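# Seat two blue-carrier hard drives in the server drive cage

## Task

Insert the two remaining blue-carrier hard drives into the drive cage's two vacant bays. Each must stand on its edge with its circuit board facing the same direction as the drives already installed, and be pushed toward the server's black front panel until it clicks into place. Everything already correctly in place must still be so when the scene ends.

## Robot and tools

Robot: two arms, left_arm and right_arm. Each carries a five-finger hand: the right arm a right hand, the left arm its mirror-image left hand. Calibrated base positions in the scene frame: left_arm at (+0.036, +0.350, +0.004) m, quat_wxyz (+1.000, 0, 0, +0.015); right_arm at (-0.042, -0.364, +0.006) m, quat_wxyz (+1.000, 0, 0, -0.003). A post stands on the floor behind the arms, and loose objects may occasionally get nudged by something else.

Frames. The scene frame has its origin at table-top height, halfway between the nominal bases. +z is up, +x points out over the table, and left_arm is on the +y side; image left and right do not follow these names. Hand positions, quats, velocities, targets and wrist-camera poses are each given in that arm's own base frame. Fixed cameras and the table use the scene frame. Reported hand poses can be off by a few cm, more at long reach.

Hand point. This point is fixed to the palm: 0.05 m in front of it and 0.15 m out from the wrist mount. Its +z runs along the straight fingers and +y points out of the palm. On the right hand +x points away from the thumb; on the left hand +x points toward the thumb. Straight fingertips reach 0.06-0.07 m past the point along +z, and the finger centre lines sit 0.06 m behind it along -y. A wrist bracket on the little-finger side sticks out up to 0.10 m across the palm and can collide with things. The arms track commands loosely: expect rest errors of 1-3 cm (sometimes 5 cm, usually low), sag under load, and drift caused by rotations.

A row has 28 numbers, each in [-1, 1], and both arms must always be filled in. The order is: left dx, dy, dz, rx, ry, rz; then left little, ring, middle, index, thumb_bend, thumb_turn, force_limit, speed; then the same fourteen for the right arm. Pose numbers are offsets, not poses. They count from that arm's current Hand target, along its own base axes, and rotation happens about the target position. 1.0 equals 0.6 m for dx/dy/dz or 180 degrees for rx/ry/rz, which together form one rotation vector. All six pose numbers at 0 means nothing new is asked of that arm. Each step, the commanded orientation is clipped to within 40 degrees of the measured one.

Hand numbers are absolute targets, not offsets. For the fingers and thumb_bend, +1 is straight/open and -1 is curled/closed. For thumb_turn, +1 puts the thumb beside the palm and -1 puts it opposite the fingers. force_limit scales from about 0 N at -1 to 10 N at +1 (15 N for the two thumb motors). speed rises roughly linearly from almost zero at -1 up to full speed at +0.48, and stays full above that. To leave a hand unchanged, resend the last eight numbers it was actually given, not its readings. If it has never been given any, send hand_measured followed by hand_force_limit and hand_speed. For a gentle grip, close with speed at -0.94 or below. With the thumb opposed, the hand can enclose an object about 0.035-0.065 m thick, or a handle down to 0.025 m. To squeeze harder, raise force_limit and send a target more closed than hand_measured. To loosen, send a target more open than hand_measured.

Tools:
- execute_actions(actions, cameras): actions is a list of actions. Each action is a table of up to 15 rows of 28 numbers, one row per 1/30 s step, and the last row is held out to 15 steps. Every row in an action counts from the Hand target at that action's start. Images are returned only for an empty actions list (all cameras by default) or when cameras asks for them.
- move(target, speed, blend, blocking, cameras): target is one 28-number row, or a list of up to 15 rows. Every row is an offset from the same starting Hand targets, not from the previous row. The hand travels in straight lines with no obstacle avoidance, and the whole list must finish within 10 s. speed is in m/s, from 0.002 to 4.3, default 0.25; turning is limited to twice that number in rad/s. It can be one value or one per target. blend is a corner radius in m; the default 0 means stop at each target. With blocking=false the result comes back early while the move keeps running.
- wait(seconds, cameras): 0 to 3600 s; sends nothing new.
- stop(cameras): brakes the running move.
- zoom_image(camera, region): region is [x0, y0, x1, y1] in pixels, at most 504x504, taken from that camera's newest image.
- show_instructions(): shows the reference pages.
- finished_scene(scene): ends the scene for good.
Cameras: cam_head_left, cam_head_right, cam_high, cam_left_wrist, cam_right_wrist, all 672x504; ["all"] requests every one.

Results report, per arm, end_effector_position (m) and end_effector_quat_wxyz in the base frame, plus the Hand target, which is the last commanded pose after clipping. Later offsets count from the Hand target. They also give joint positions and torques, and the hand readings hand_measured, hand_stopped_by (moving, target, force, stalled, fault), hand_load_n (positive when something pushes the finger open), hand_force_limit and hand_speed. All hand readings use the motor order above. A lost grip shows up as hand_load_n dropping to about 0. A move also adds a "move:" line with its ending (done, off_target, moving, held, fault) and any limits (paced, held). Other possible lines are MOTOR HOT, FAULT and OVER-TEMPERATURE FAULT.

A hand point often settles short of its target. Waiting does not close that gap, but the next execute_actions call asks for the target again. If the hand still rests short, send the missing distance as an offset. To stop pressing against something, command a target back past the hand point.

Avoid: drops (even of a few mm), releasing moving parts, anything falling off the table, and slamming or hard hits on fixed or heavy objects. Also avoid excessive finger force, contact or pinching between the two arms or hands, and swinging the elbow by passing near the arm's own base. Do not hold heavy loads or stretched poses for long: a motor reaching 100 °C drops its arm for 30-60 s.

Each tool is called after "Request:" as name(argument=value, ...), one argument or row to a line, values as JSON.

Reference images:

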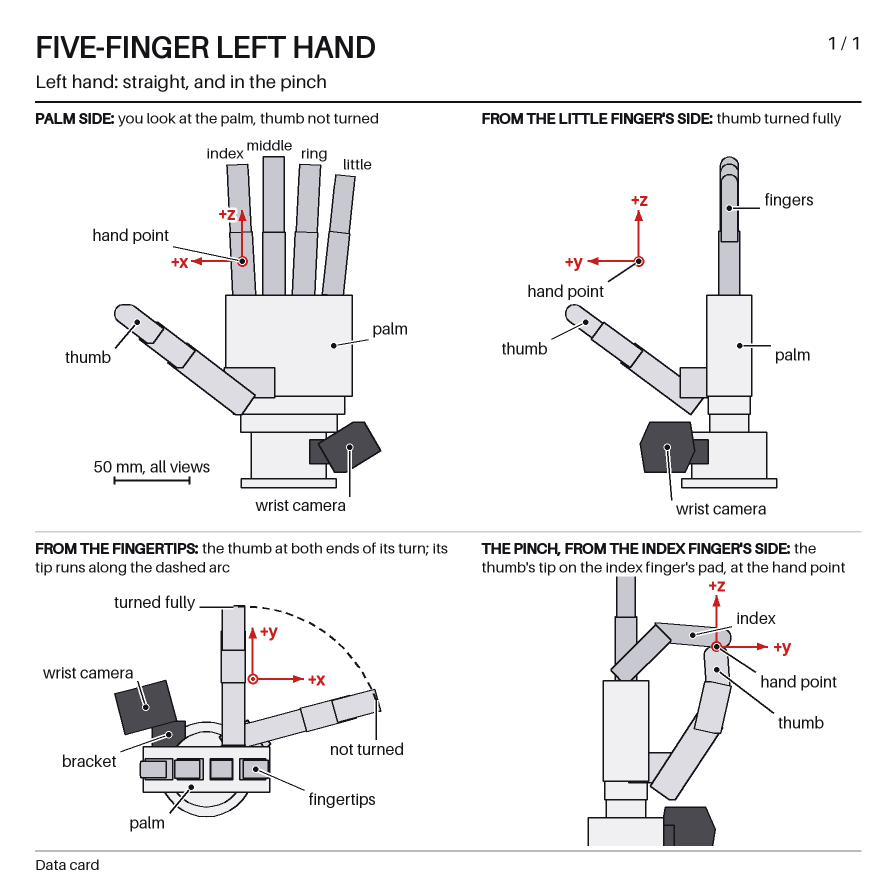

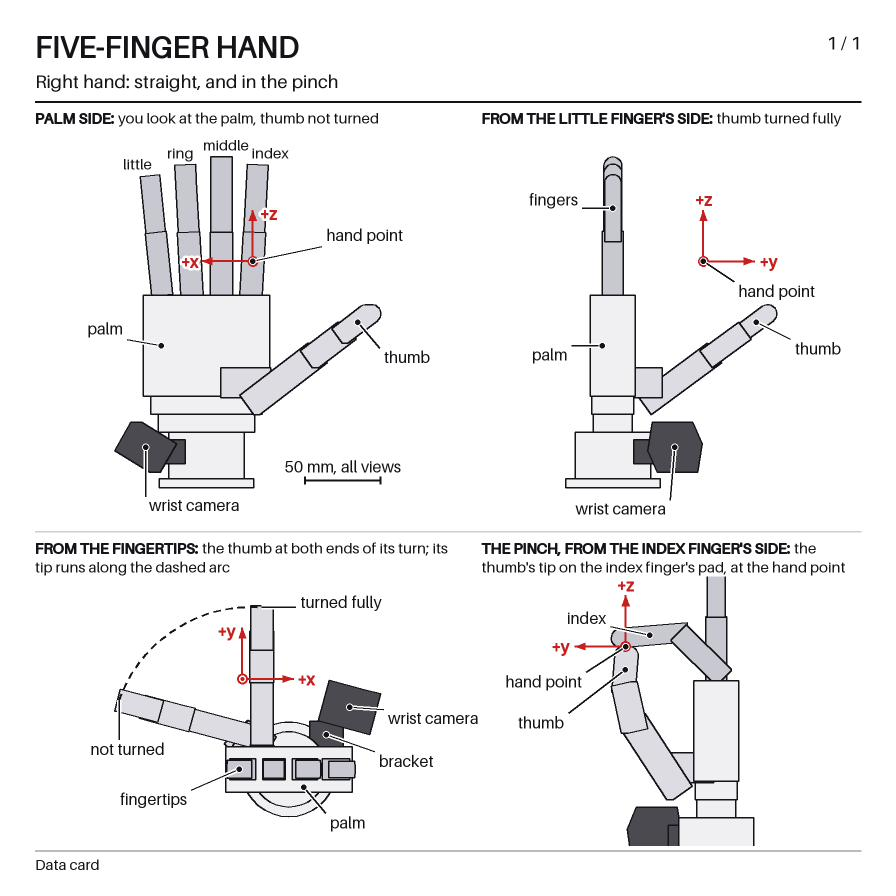

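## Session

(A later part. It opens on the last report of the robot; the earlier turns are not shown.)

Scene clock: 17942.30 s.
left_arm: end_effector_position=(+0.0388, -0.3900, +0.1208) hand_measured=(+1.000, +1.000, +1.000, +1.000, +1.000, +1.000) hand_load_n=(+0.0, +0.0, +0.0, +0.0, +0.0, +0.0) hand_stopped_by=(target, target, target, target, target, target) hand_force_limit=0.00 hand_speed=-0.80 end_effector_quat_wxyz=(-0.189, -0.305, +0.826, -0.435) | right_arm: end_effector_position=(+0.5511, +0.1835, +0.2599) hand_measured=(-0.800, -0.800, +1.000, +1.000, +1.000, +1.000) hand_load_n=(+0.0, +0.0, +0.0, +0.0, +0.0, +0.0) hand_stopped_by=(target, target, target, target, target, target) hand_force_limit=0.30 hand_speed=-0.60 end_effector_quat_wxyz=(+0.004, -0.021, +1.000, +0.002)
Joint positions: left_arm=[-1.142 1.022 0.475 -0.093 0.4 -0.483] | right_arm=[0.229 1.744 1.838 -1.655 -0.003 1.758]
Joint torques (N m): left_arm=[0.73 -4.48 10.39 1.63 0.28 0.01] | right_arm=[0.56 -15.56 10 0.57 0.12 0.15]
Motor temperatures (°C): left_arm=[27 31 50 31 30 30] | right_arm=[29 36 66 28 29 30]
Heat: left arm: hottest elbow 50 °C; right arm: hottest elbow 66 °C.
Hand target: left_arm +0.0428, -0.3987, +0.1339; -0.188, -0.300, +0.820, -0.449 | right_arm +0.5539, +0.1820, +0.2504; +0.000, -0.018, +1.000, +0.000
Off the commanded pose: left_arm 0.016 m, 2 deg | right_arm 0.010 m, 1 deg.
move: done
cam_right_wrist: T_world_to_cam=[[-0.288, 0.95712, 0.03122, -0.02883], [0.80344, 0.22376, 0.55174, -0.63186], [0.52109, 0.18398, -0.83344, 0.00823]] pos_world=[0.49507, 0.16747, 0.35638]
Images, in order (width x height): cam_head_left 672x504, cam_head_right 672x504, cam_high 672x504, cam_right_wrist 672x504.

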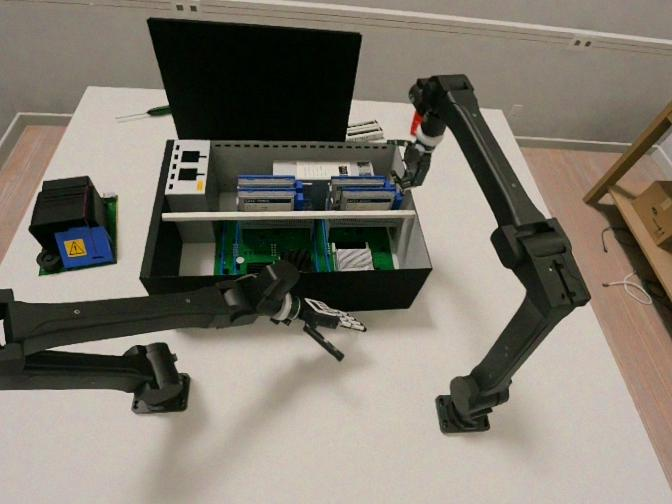

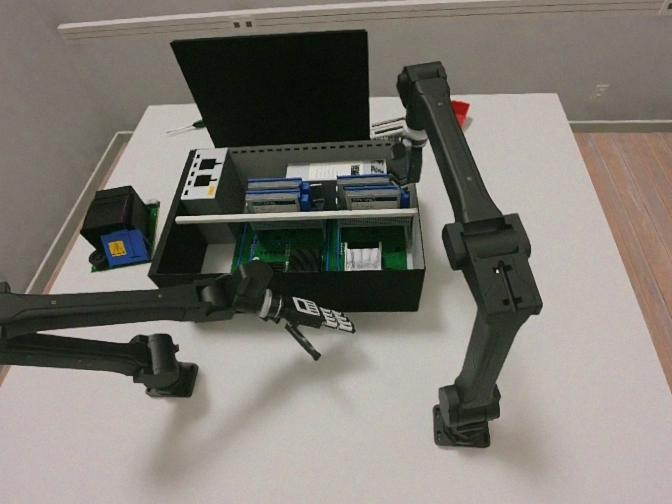

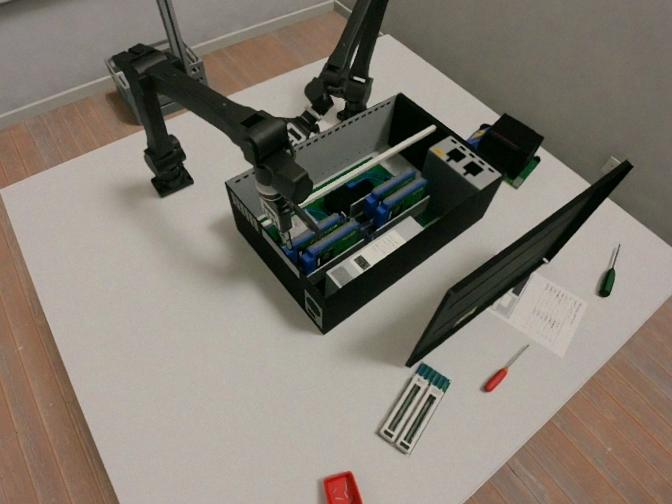

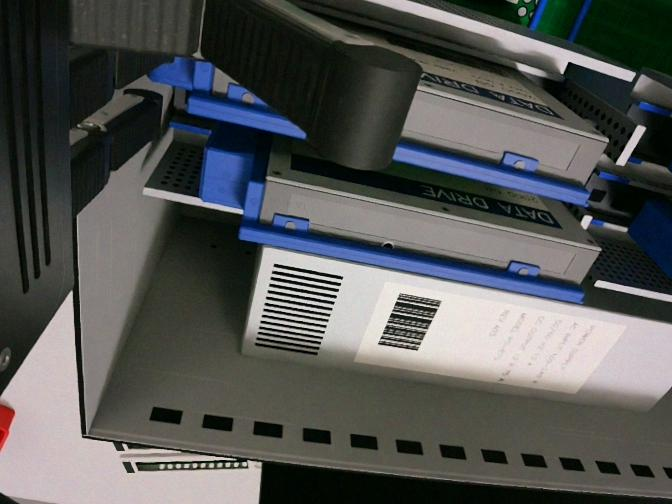

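Request:
move(
  target=[0,0,0,0,0,0,1,1,1,1,1,1,0,-0.8,0.0,0.04,-0.003,0,0,0,-0.8,-0.8,1,1,1,1,0.3,-0.6],
  speed=0.04,
  cameras=["cam_head_right","cam_high","cam_head_left"],
)

Request:
zoom_image(
  camera="cam_head_left",
  region=[325, 170, 415, 236],
)

Request:
zoom_image(
  camera="cam_high",
  region=[270, 190, 370, 265],
)

Scene clock: 17954.73 s.
left_arm: end_effector_position=(+0.0388, -0.3900, +0.1208) hand_measured=(+1.000, +1.000, +1.000, +1.000, +1.000, +1.000) hand_load_n=(+0.0, +0.0, +0.0, +0.0, +0.0, -0.5) hand_stopped_by=(target, target, target, target, target, target) hand_force_limit=0.00 hand_speed=-0.80 end_effector_quat_wxyz=(-0.189, -0.305, +0.826, -0.435) | right_arm: end_effector_position=(+0.5491, +0.1966, +0.2564) hand_measured=(-0.800, -0.800, +1.000, +1.000, +1.000, +1.000) hand_load_n=(+0.0, +0.0, +0.0, +0.0, +0.0, +0.0) hand_stopped_by=(target, target, target, target, target, target) hand_force_limit=0.30 hand_speed=-0.60 end_effector_quat_wxyz=(+0.002, -0.018, +1.000, -0.001)
Joint positions: left_arm=[-1.142 1.022 0.475 -0.093 0.4 -0.483] | right_arm=[0.257 1.75 1.838 -1.655 0.004 1.791]
Joint torques (N m): left_arm=[0.79 -4.48 10.39 1.65 0.28 0.01] | right_arm=[1.44 -13.27 11.52 0.53 -0.16 0.11]
Motor temperatures (°C): left_arm=[27 31 50 31 30 30] | right_arm=[29 36 65 28 29 30]
Heat: left arm: hottest elbow 50 °C; right arm: hottest elbow 65 °C.
Hand target: left_arm +0.0428, -0.3987, +0.1339; -0.188, -0.300, +0.820, -0.449 | right_arm +0.5539, +0.2059, +0.2485; +0.000, -0.018, +1.000, +0.000
Off the commanded pose: left_arm 0.016 m, 2 deg | right_arm 0.013 m, 0 deg.
move: off_target (right_arm)
Images, in order (width x height): cam_head_left 672x504, cam_head_right 672x504, cam_high 672x504.

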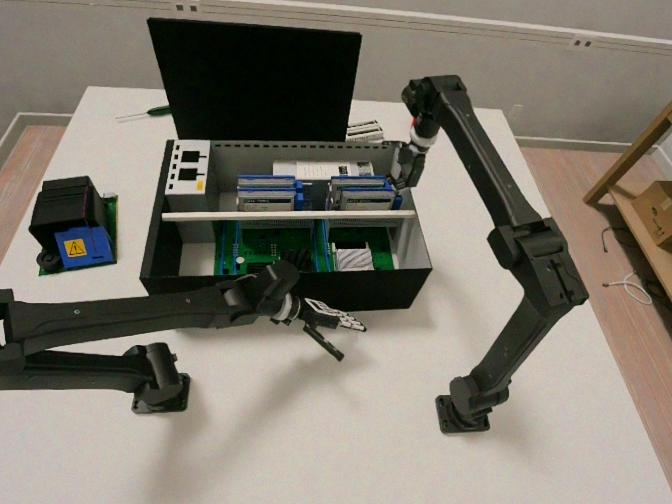

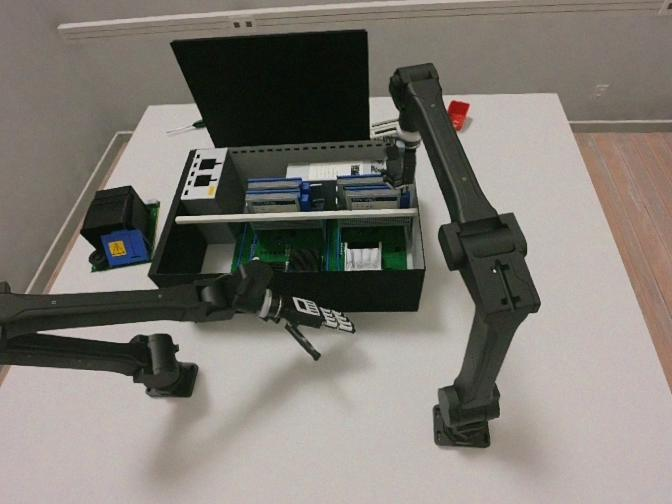

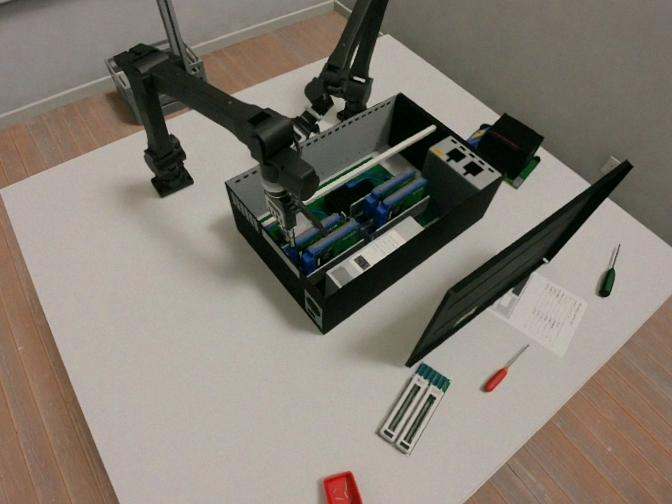

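Scaled by 5.600 from the camera's image (finer frame: 960x720).

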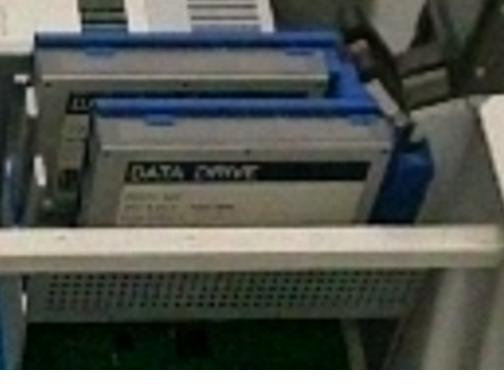

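Scaled by 5.040 from the camera's image (finer frame: 960x720).

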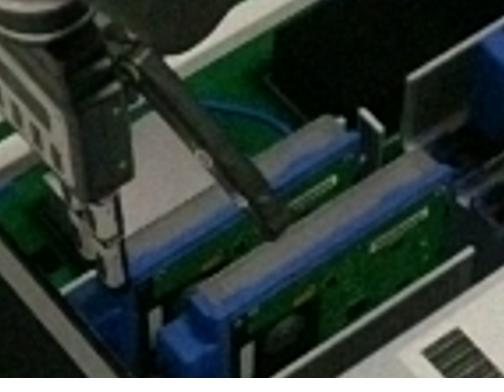

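Request:
move(
  target=[0,0,0,0,0,0,1,1,1,1,1,1,0,-0.8,0.0,0.033,0,0,0,0,-0.8,-0.8,1,1,1,1,0.3,-0.6],
  speed=0.04,
  cameras=["cam_head_right","cam_high","cam_head_left"],
)

Request:
zoom_image(
  camera="cam_head_left",
  region=[325, 170, 415, 236],
)

Request:
zoom_image(
  camera="cam_high",
  region=[270, 190, 370, 265],
)

Scene clock: 17965.97 s.
left_arm: end_effector_position=(+0.0388, -0.3900, +0.1208) hand_measured=(+1.000, +1.000, +1.000, +1.000, +1.000, +1.000) hand_load_n=(+0.0, +0.0, +0.0, +0.0, +0.0, +0.0) hand_stopped_by=(target, target, target, target, target, target) hand_force_limit=0.00 hand_speed=-0.80 end_effector_quat_wxyz=(-0.189, -0.305, +0.826, -0.435) | right_arm: end_effector_position=(+0.5456, +0.2108, +0.2560) hand_measured=(-0.800, -0.800, +1.000, +1.000, +1.000, +1.000) hand_load_n=(+0.0, +0.0, +0.0, +0.0, +0.0, +0.0) hand_stopped_by=(target, target, target, target, target, target) hand_force_limit=0.30 hand_speed=-0.60 end_effector_quat_wxyz=(+0.004, -0.014, +1.000, -0.005)
Joint positions: left_arm=[-1.142 1.022 0.475 -0.093 0.4 -0.483] | right_arm=[0.287 1.75 1.838 -1.655 0.012 1.829]
Joint torques (N m): left_arm=[0.67 -4.42 10.4 1.63 0.28 0.01] | right_arm=[1.38 -13.63 13.42 0.23 -0.48 0.12]
Motor temperatures (°C): left_arm=[27 31 50 31 30 30] | right_arm=[29 36 65 28 29 30]
Heat: left arm: hottest elbow 50 °C; right arm: hottest elbow 65 °C.
Hand target: left_arm +0.0428, -0.3987, +0.1339; -0.188, -0.300, +0.820, -0.449 | right_arm +0.5539, +0.2258, +0.2485; +0.000, -0.018, +1.000, +0.000
Off the commanded pose: left_arm 0.016 m, 2 deg | right_arm 0.019 m, 1 deg.
move: off_target (right_arm)
Images, in order (width x height): cam_head_left 672x504, cam_head_right 672x504, cam_high 672x504.

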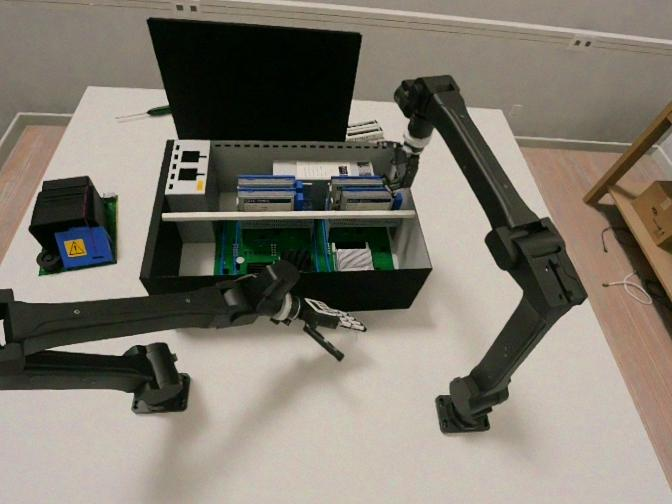

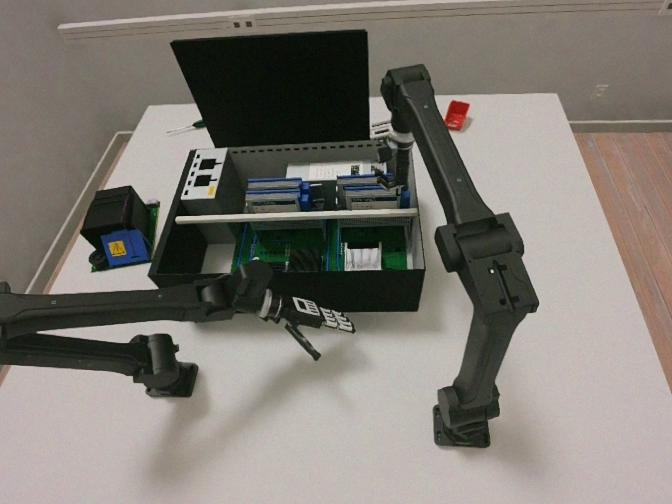

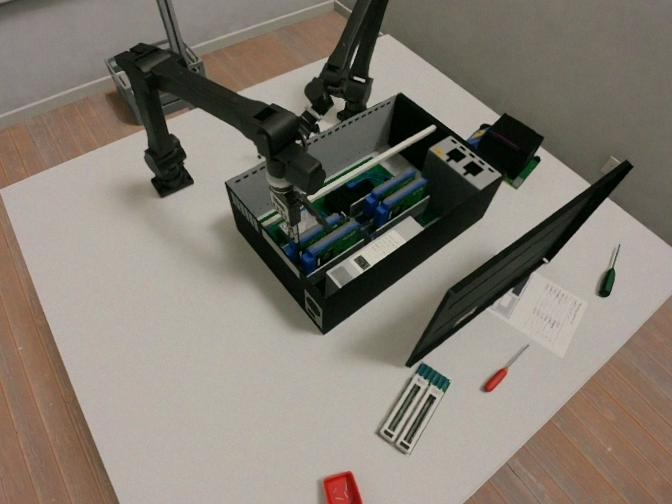

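Scaled by 5.600 from the camera's image (finer frame: 960x720).

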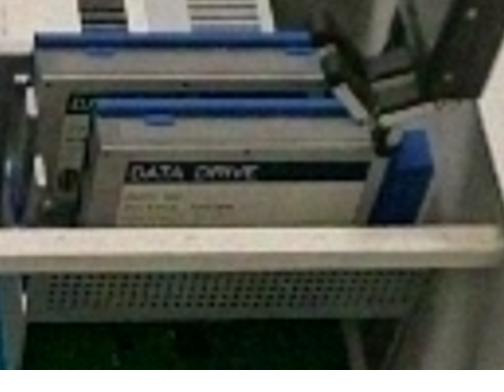

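Scaled by 5.040 from the camera's image (finer frame: 960x720).

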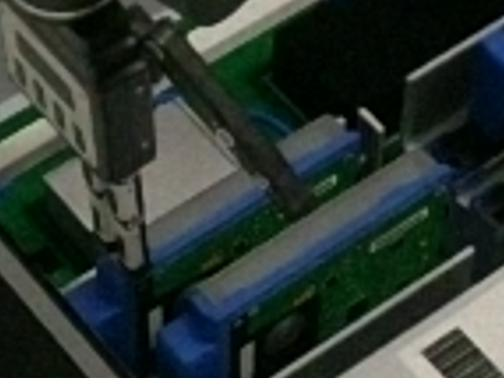

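Request:
move(
  target=[
    [0,0,0,0,0,0,1,1,1,1,1,1,0,-0.8,0.003,-0.073,0.0,0,0,0,-0.8,-0.8,1,1,1,1,0.3,-0.6],
    [0,0,0,0,0,0,1,1,1,1,1,1,0,-0.8,0.003,-0.073,-0.022,0,0,0,-0.8,-0.8,1,1,1,1,0.3,-0.6],
  ],
  speed=0.06,
  cameras=["cam_head_right","cam_high","cam_head_left"],
)

Request:
zoom_image(
  camera="cam_head_left",
  region=[365, 165, 415, 202],
)

Request:
zoom_image(
  camera="cam_high",
  region=[270, 220, 320, 257],
)

Scene clock: 18007.33 s.
left_arm: end_effector_position=(+0.0388, -0.3900, +0.1208) hand_measured=(+1.000, +1.000, +1.000, +1.000, +1.000, +1.000) hand_load_n=(+0.0, +0.0, +0.0, +0.0, +0.0, -0.5) hand_stopped_by=(target, target, target, target, target, target) hand_force_limit=0.00 hand_speed=-0.80 end_effector_quat_wxyz=(-0.189, -0.305, +0.826, -0.435) | right_arm: end_effector_position=(+0.5540, +0.1850, +0.2433) hand_measured=(-0.800, -0.800, +1.000, +1.000, +1.000, +1.000) hand_load_n=(+0.0, +0.0, +0.0, +0.0, +0.0, +0.0) hand_stopped_by=(target, target, target, target, target, target) hand_force_limit=0.30 hand_speed=-0.60 end_effector_quat_wxyz=(+0.003, -0.015, +1.000, +0.002)
Joint positions: left_arm=[-1.142 1.022 0.475 -0.093 0.4 -0.483] | right_arm=[0.232 1.75 1.802 -1.616 -0.002 1.773]
Joint torques (N m): left_arm=[0.67 -4.42 10.39 1.63 0.28 0.01] | right_arm=[0.5 -14.86 9.92 0.87 0.07 -0.11]
Motor temperatures (°C): left_arm=[27 31 50 31 30 30] | right_arm=[29 36 66 27 29 30]
Heat: left arm: hottest elbow 50 °C; right arm: hottest elbow 66 °C.
Hand target: left_arm +0.0428, -0.3987, +0.1339; -0.188, -0.300, +0.820, -0.449 | right_arm +0.5558, +0.1820, +0.2354; +0.000, -0.018, +1.000, +0.000
Off the commanded pose: left_arm 0.016 m, 2 deg | right_arm 0.009 m, 1 deg.
move: done
Images, in order (width x height): cam_head_left 672x504, cam_head_right 672x504, cam_high 672x504.

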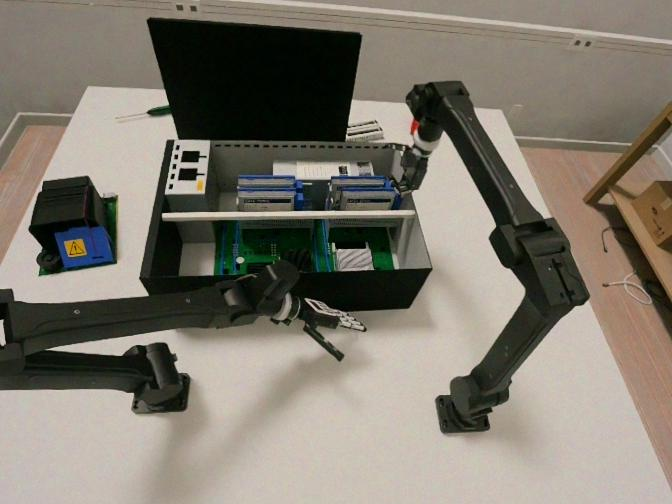

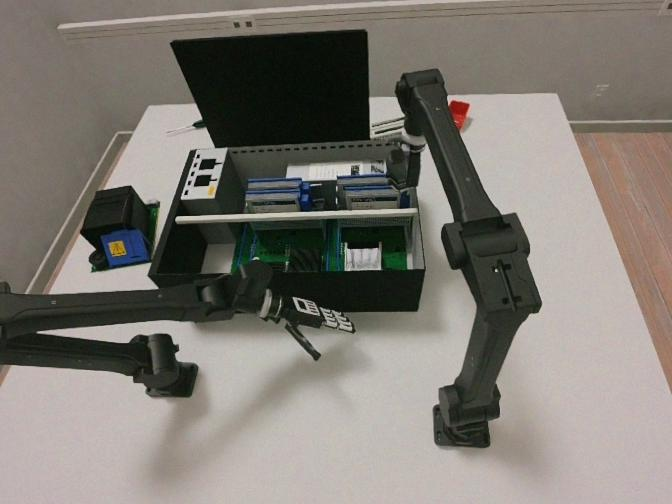

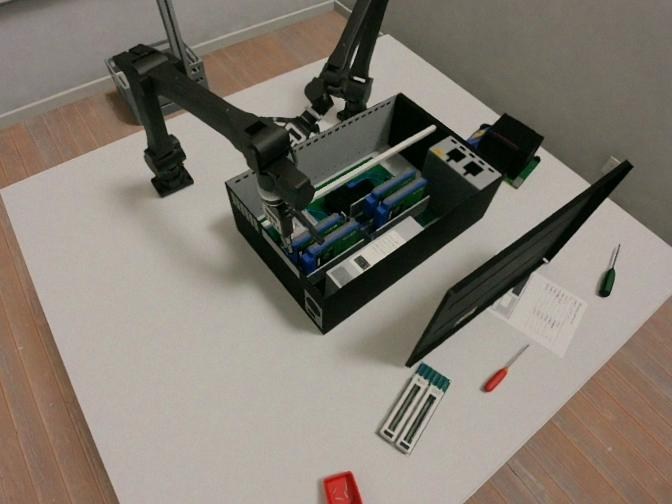

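Scaled by 10.080 from the camera's image (finer frame: 960x720).

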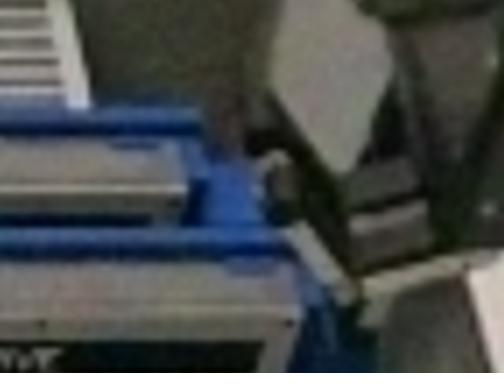

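Scaled by 10.080 from the camera's image (finer frame: 960x720).

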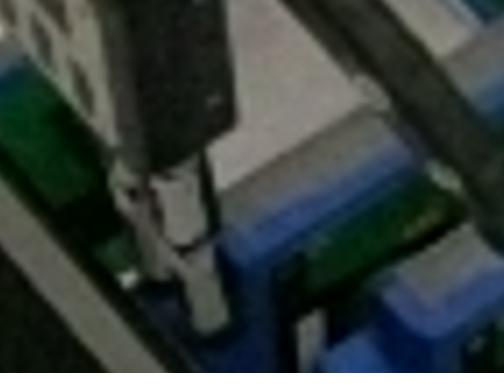

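Request:
move(
  target=[0,0,0,0,0,0,1,1,1,1,1,1,0,-0.8,0.0,0.058,0,0,0,0,-0.8,-0.8,1,1,1,1,0.3,-0.6],
  speed=0.04,
  cameras=["cam_head_right","cam_high","cam_head_left"],
)

Request:
zoom_image(
  camera="cam_head_left",
  region=[325, 165, 415, 231],
)

Request:
zoom_image(
  camera="cam_high",
  region=[270, 190, 370, 265],
)

Scene clock: 18016.23 s.
left_arm: end_effector_position=(+0.0388, -0.3900, +0.1208) hand_measured=(+1.000, +1.000, +1.000, +1.000, +1.000, +1.000) hand_load_n=(+0.0, +0.0, +0.0, +0.0, +0.0, -0.5) hand_stopped_by=(target, target, target, target, target, target) hand_force_limit=0.00 hand_speed=-0.80 end_effector_quat_wxyz=(-0.189, -0.305, +0.826, -0.435) | right_arm: end_effector_position=(+0.5527, +0.1944, +0.2409) hand_measured=(-0.800, -0.800, +1.000, +1.000, +1.000, +1.000) hand_load_n=(+0.0, +0.0, +0.5, +0.0, -0.5, +0.0) hand_stopped_by=(target, target, target, target, target, target) hand_force_limit=0.30 hand_speed=-0.60 end_effector_quat_wxyz=(+0.004, -0.008, +1.000, -0.007)
Joint positions: left_arm=[-1.142 1.022 0.475 -0.093 0.4 -0.483] | right_arm=[0.257 1.753 1.802 -1.616 0.016 1.811]
Joint torques (N m): left_arm=[0.73 -4.48 10.39 1.65 0.28 0.01] | right_arm=[3.25 -14.33 12.66 0.43 -0.61 0.18]
Motor temperatures (°C): left_arm=[27 31 50 31 30 30] | right_arm=[29 36 65 27 29 30]
Heat: left arm: hottest elbow 50 °C; right arm: hottest elbow 65 °C.
Hand target: left_arm +0.0428, -0.3987, +0.1339; -0.188, -0.300, +0.820, -0.449 | right_arm +0.5559, +0.2167, +0.2353; +0.000, -0.018, +1.000, +0.000
Off the commanded pose: left_arm 0.016 m, 2 deg | right_arm 0.023 m, 1 deg.
move: off_target (right_arm)
Images, in order (width x height): cam_head_left 672x504, cam_head_right 672x504, cam_high 672x504.

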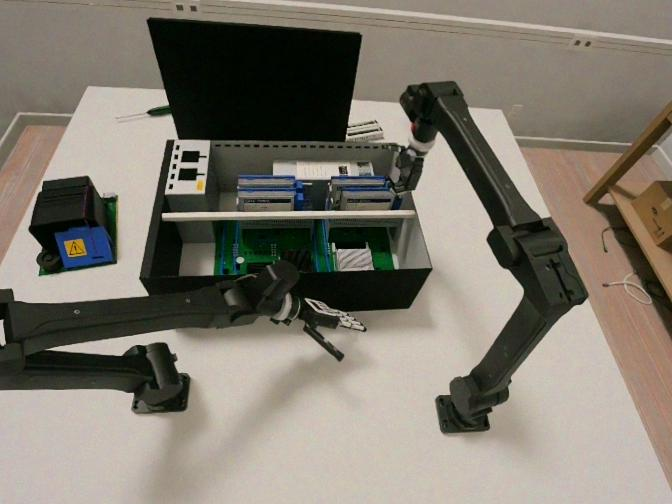

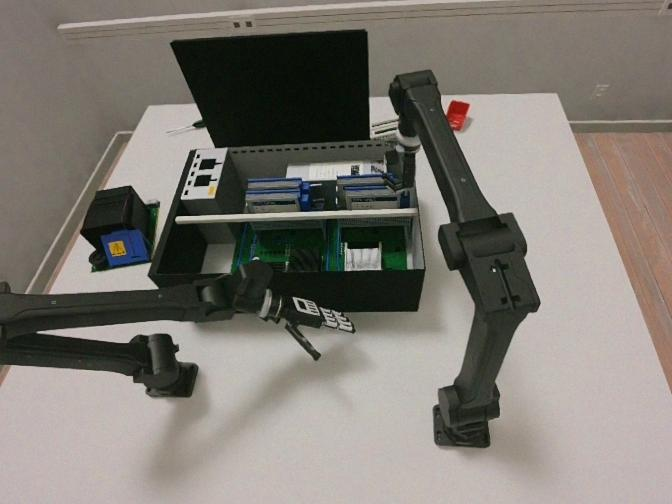

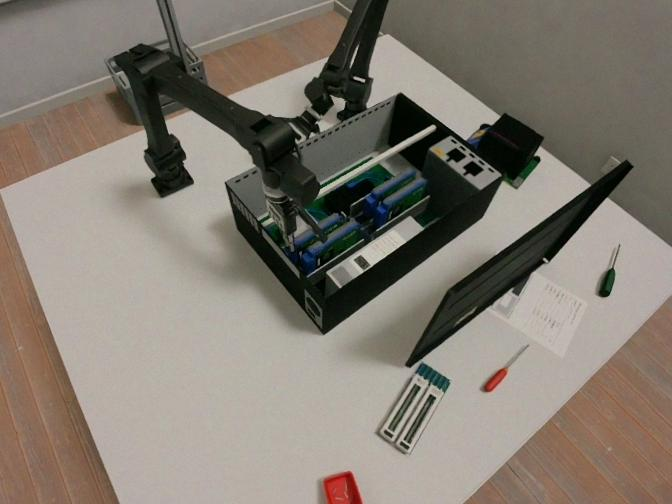

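Scaled by 5.600 from the camera's image (finer frame: 960x720).

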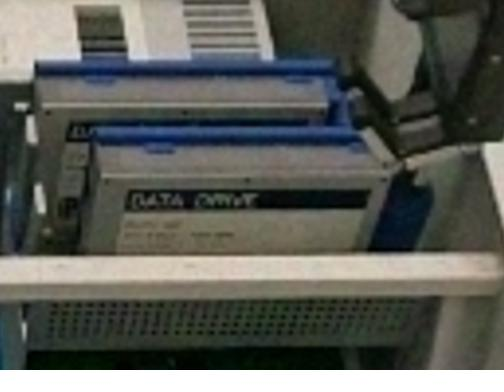

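Scaled by 5.040 from the camera's image (finer frame: 960x720).

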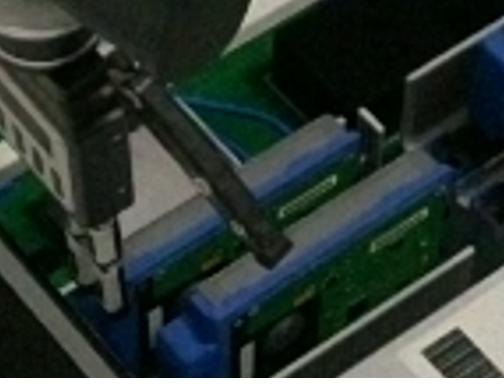

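Request:
move(
  target=[0,0,0,0,0,0,1,1,1,1,1,1,0,-0.8,0.0,0.03,0,0,0,0,-0.8,-0.8,1,1,1,1,0.3,-0.6],
  speed=0.03,
  cameras=["cam_head_right","cam_high","cam_head_left"],
)

Request:
zoom_image(
  camera="cam_head_left",
  region=[325, 165, 415, 231],
)

Request:
zoom_image(
  camera="cam_high",
  region=[270, 190, 370, 265],
)

Scene clock: 18024.90 s.
left_arm: end_effector_position=(+0.0388, -0.3900, +0.1208) hand_measured=(+1.000, +1.000, +1.000, +1.000, +1.000, +1.000) hand_load_n=(+0.0, +0.0, +0.0, +0.0, +0.0, +0.0) hand_stopped_by=(target, target, target, target, target, target) hand_force_limit=0.00 hand_speed=-0.80 end_effector_quat_wxyz=(-0.189, -0.305, +0.826, -0.435) | right_arm: end_effector_position=(+0.5517, +0.2025, +0.2392) hand_measured=(-0.800, -0.800, +1.000, +1.000, +1.000, +1.000) hand_load_n=(+0.0, +0.0, +0.0, +0.0, -0.5, +0.0) hand_stopped_by=(target, target, target, target, target, target) hand_force_limit=0.30 hand_speed=-0.60 end_effector_quat_wxyz=(+0.005, -0.002, +1.000, -0.013)
Joint positions: left_arm=[-1.142 1.022 0.475 -0.093 0.4 -0.483] | right_arm=[0.277 1.755 1.803 -1.616 0.028 1.844]
Joint torques (N m): left_arm=[0.73 -4.48 10.37 1.65 0.28 0.01] | right_arm=[3.6 -13.04 14.49 -0.18 -1.06 0.11]
Motor temperatures (°C): left_arm=[27 31 50 31 30 30] | right_arm=[29 35 64 27 29 30]
Heat: left arm: hottest elbow 50 °C; right arm: hottest elbow 64 °C.
Hand target: left_arm +0.0428, -0.3987, +0.1339; -0.188, -0.300, +0.820, -0.449 | right_arm +0.5558, +0.2347, +0.2352; +0.000, -0.018, +1.000, +0.000
Off the commanded pose: left_arm 0.016 m, 2 deg | right_arm 0.033 m, 2 deg.
move: off_target (right_arm)
Images, in order (width x height): cam_head_left 672x504, cam_head_right 672x504, cam_high 672x504.

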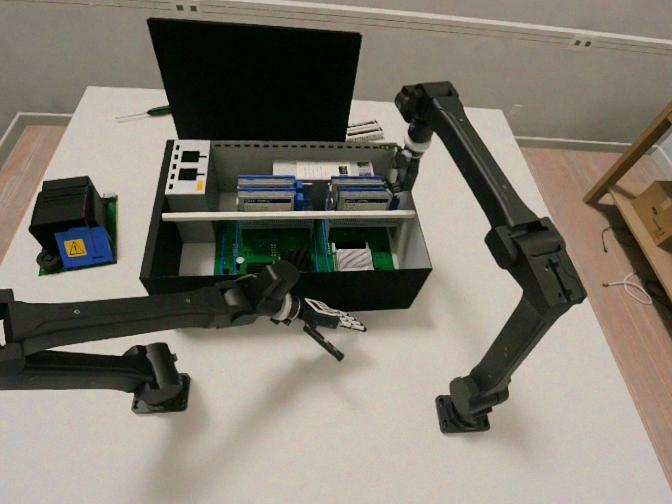

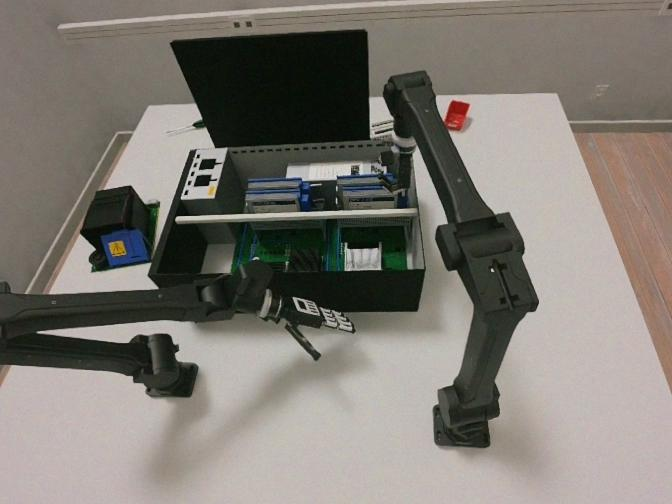

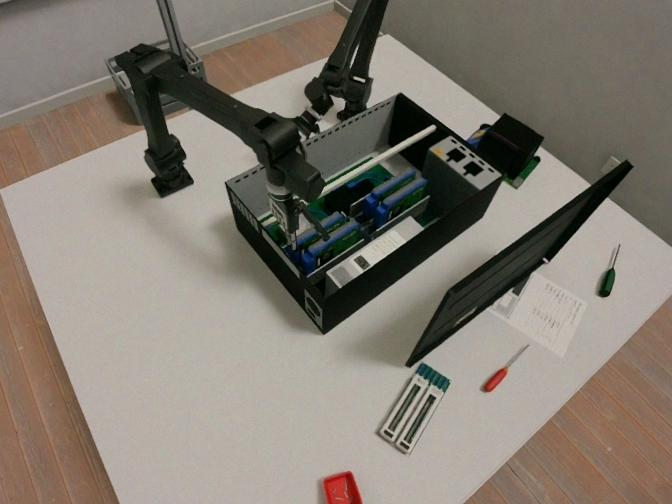

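Scaled by 5.600 from the camera's image (finer frame: 960x720).

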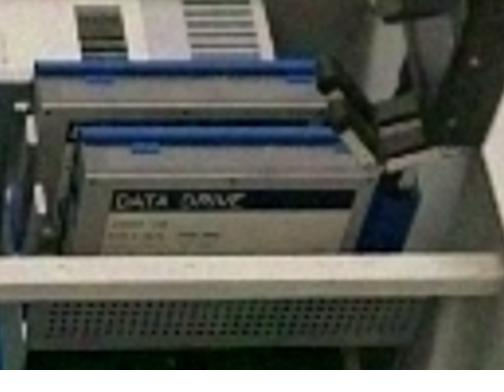

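Scaled by 5.040 from the camera's image (finer frame: 960x720).

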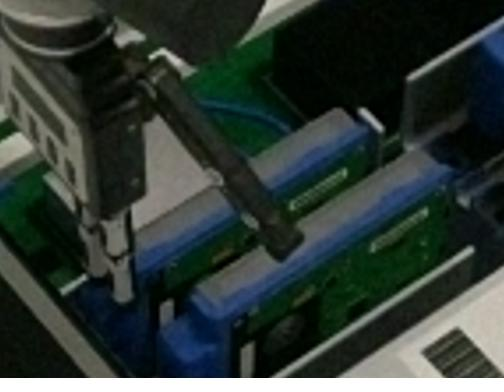

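Request:
move(
  target=[0,0,0,0,0,0,1,1,1,1,1,1,0,-0.8,0.0,0.022,0.006,0,0,0,-0.8,-0.8,1,1,1,1,0.3,-0.6],
  speed=0.03,
  cameras=["cam_head_right","cam_high","cam_head_left"],
)

Request:
zoom_image(
  camera="cam_head_left",
  region=[325, 165, 415, 231],
)

Request:
zoom_image(
  camera="cam_high",
  region=[270, 190, 370, 265],
)

Scene clock: 18036.77 s.
left_arm: end_effector_position=(+0.0388, -0.3900, +0.1208) hand_measured=(+1.000, +1.000, +1.000, +1.000, +1.000, +1.000) hand_load_n=(+0.0, +0.0, +0.0, +0.0, +0.0, +0.0) hand_stopped_by=(target, target, target, target, target, target) hand_force_limit=0.00 hand_speed=-0.80 end_effector_quat_wxyz=(-0.189, -0.305, +0.826, -0.435) | right_arm: end_effector_position=(+0.5517, +0.2147, +0.2392) hand_measured=(-0.800, -0.800, +1.000, +1.000, +1.000, +1.000) hand_load_n=(+0.0, +0.0, +0.5, +0.0, +0.0, +0.0) hand_stopped_by=(target, target, target, target, target, target) hand_force_limit=0.30 hand_speed=-0.60 end_effector_quat_wxyz=(+0.002, -0.002, +1.000, -0.015)
Joint positions: left_arm=[-1.142 1.022 0.475 -0.093 0.4 -0.483] | right_arm=[0.3 1.77 1.825 -1.63 0.03 1.866]
Joint torques (N m): left_arm=[0.73 -4.48 10.4 1.63 0.28 0.01] | right_arm=[3.25 -13.8 15.02 0.1 -1.15 0.12]
Motor temperatures (°C): left_arm=[27 31 50 31 30 30] | right_arm=[29 35 64 27 30 30]
Heat: left arm: hottest elbow 50 °C; right arm: hottest elbow 64 °C.
Hand target: left_arm +0.0428, -0.3987, +0.1339; -0.188, -0.300, +0.820, -0.449 | right_arm +0.5557, +0.2479, +0.2390; +0.000, -0.018, +1.000, +0.000
Off the commanded pose: left_arm 0.016 m, 2 deg | right_arm 0.033 m, 2 deg.
move: off_target (right_arm)
Images, in order (width x height): cam_head_left 672x504, cam_head_right 672x504, cam_high 672x504.

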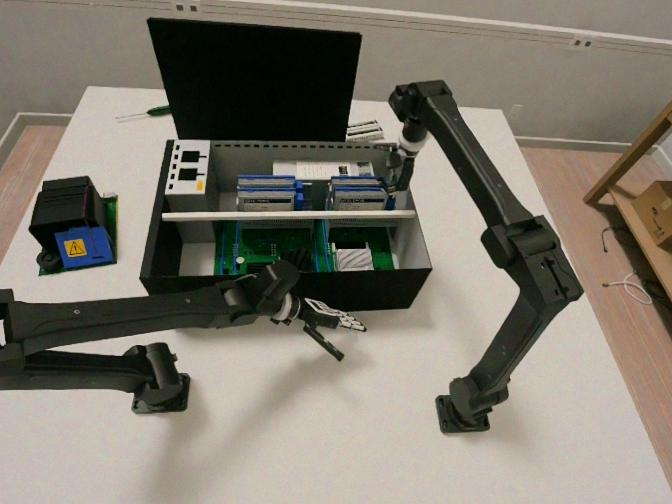

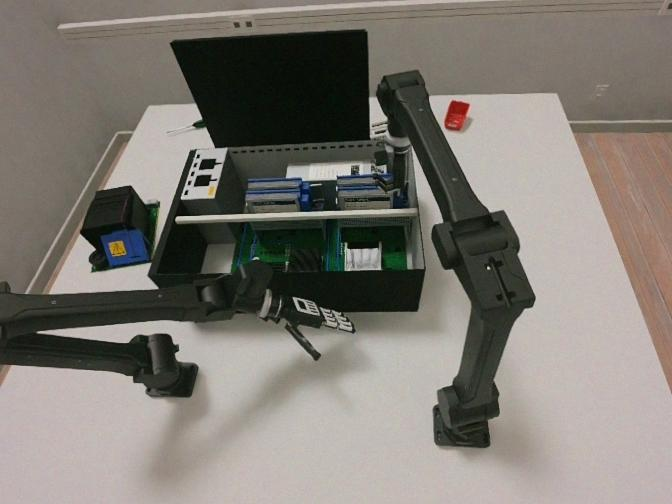

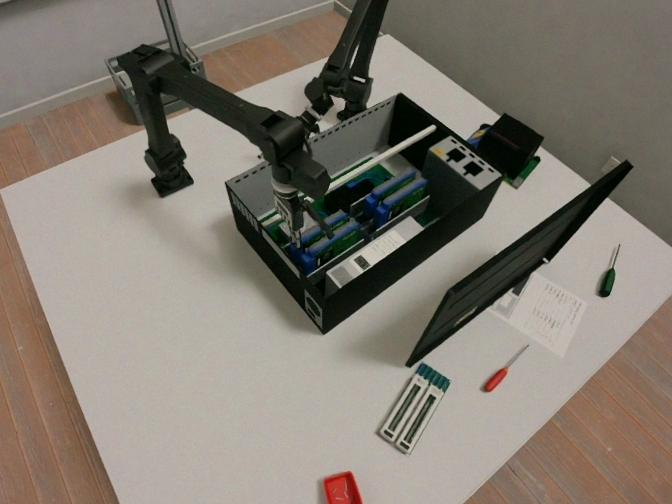

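Scaled by 5.600 from the camera's image (finer frame: 960x720).

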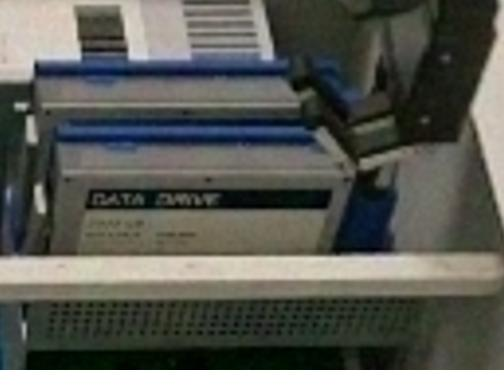

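Scaled by 5.040 from the camera's image (finer frame: 960x720).

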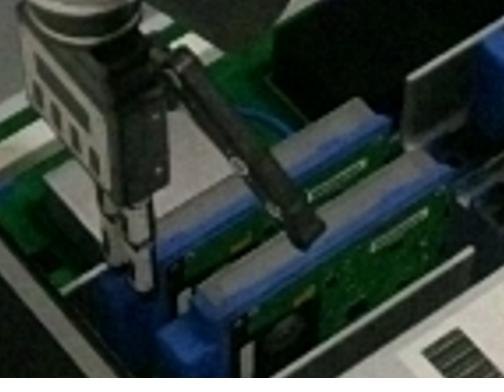

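Request:
move(
  target=[
    [0,0,0,0,0,0,1,1,1,1,1,1,0,-0.8,0.0,-0.04,0.005,0,0,0,-0.8,-0.8,1,1,1,1,0.3,-0.6],
    [0,0,0,0,0,0,1,1,1,1,1,1,0,-0.8,0.0,-0.132,0.005,0,0,0,-0.8,-0.8,1,1,1,1,0.3,-0.6],
  ],
  speed=0.08,
  cameras=["cam_head_right","cam_high","cam_head_left"],
)

Request:
zoom_image(
  camera="cam_high",
  region=[270, 190, 370, 265],
)

Request:
zoom_image(
  camera="cam_head_left",
  region=[325, 165, 415, 231],
)

Scene clock: 18054.30 s.
left_arm: end_effector_position=(+0.0388, -0.3900, +0.1208) hand_measured=(+1.000, +1.000, +1.000, +1.000, +1.000, +1.000) hand_load_n=(+0.0, +0.0, +0.0, +0.0, +0.0, +0.0) hand_stopped_by=(target, target, target, target, target, target) hand_force_limit=0.00 hand_speed=-0.80 end_effector_quat_wxyz=(-0.189, -0.305, +0.826, -0.435) | right_arm: end_effector_position=(+0.5579, +0.1725, +0.2355) hand_measured=(-0.800, -0.800, +1.000, +1.000, +1.000, +1.000) hand_load_n=(+0.0, +0.0, +0.0, +0.0, +0.0, +0.0) hand_stopped_by=(target, target, target, target, target, target) hand_force_limit=0.30 hand_speed=-0.60 end_effector_quat_wxyz=(-0.009, -0.013, +1.000, +0.000)
Joint positions: left_arm=[-1.142 1.022 0.475 -0.093 0.4 -0.483] | right_arm=[0.208 1.77 1.812 -1.63 -0.003 1.753]
Joint torques (N m): left_arm=[0.73 -4.48 10.39 1.63 0.28 0.01] | right_arm=[0.67 -18.55 9.98 0.53 0.14 -0.16]
Motor temperatures (°C): left_arm=[27 31 50 31 30 30] | right_arm=[29 35 63 27 31 30]
Heat: left arm: hottest elbow 50 °C; right arm: hottest elbow 63 °C.
Hand target: left_arm +0.0428, -0.3987, +0.1339; -0.188, -0.300, +0.820, -0.449 | right_arm +0.5558, +0.1688, +0.2419; +0.000, -0.018, +1.000, +0.000
Off the commanded pose: left_arm 0.016 m, 2 deg | right_arm 0.008 m, 1 deg.
move: done
Images, in order (width x height): cam_head_left 672x504, cam_head_right 672x504, cam_high 672x504.

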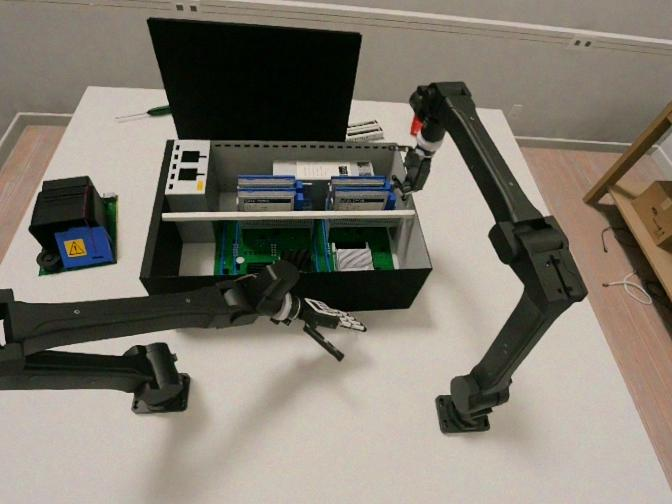

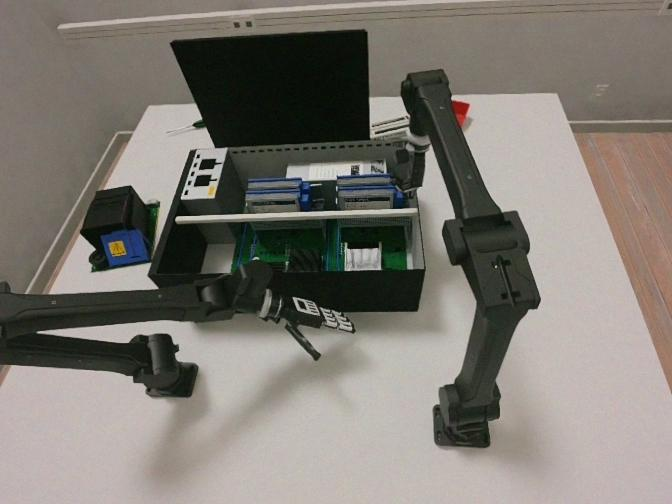

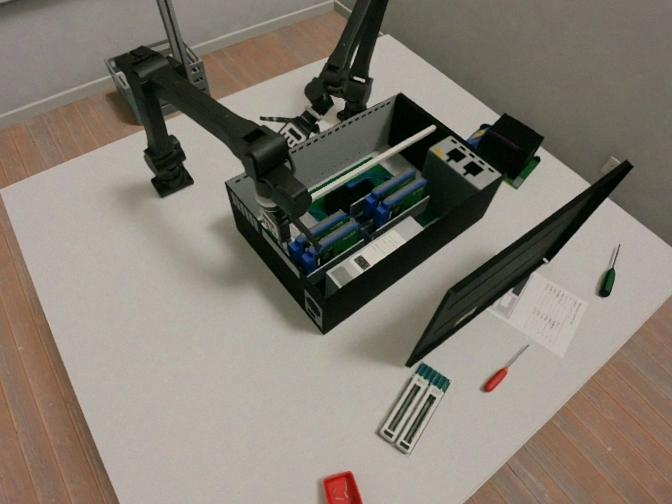

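Scaled by 5.040 from the camera's image (finer frame: 960x720).

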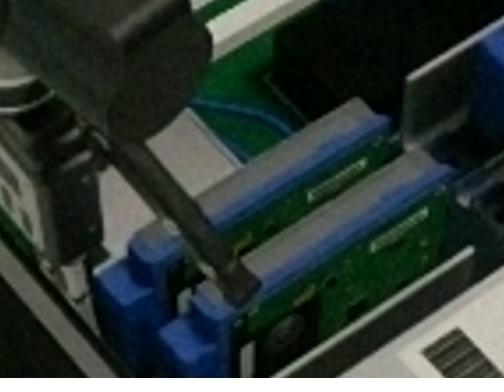

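Scaled by 5.600 from the camera's image (finer frame: 960x720).

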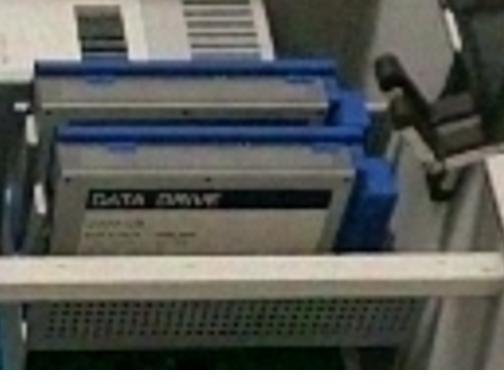

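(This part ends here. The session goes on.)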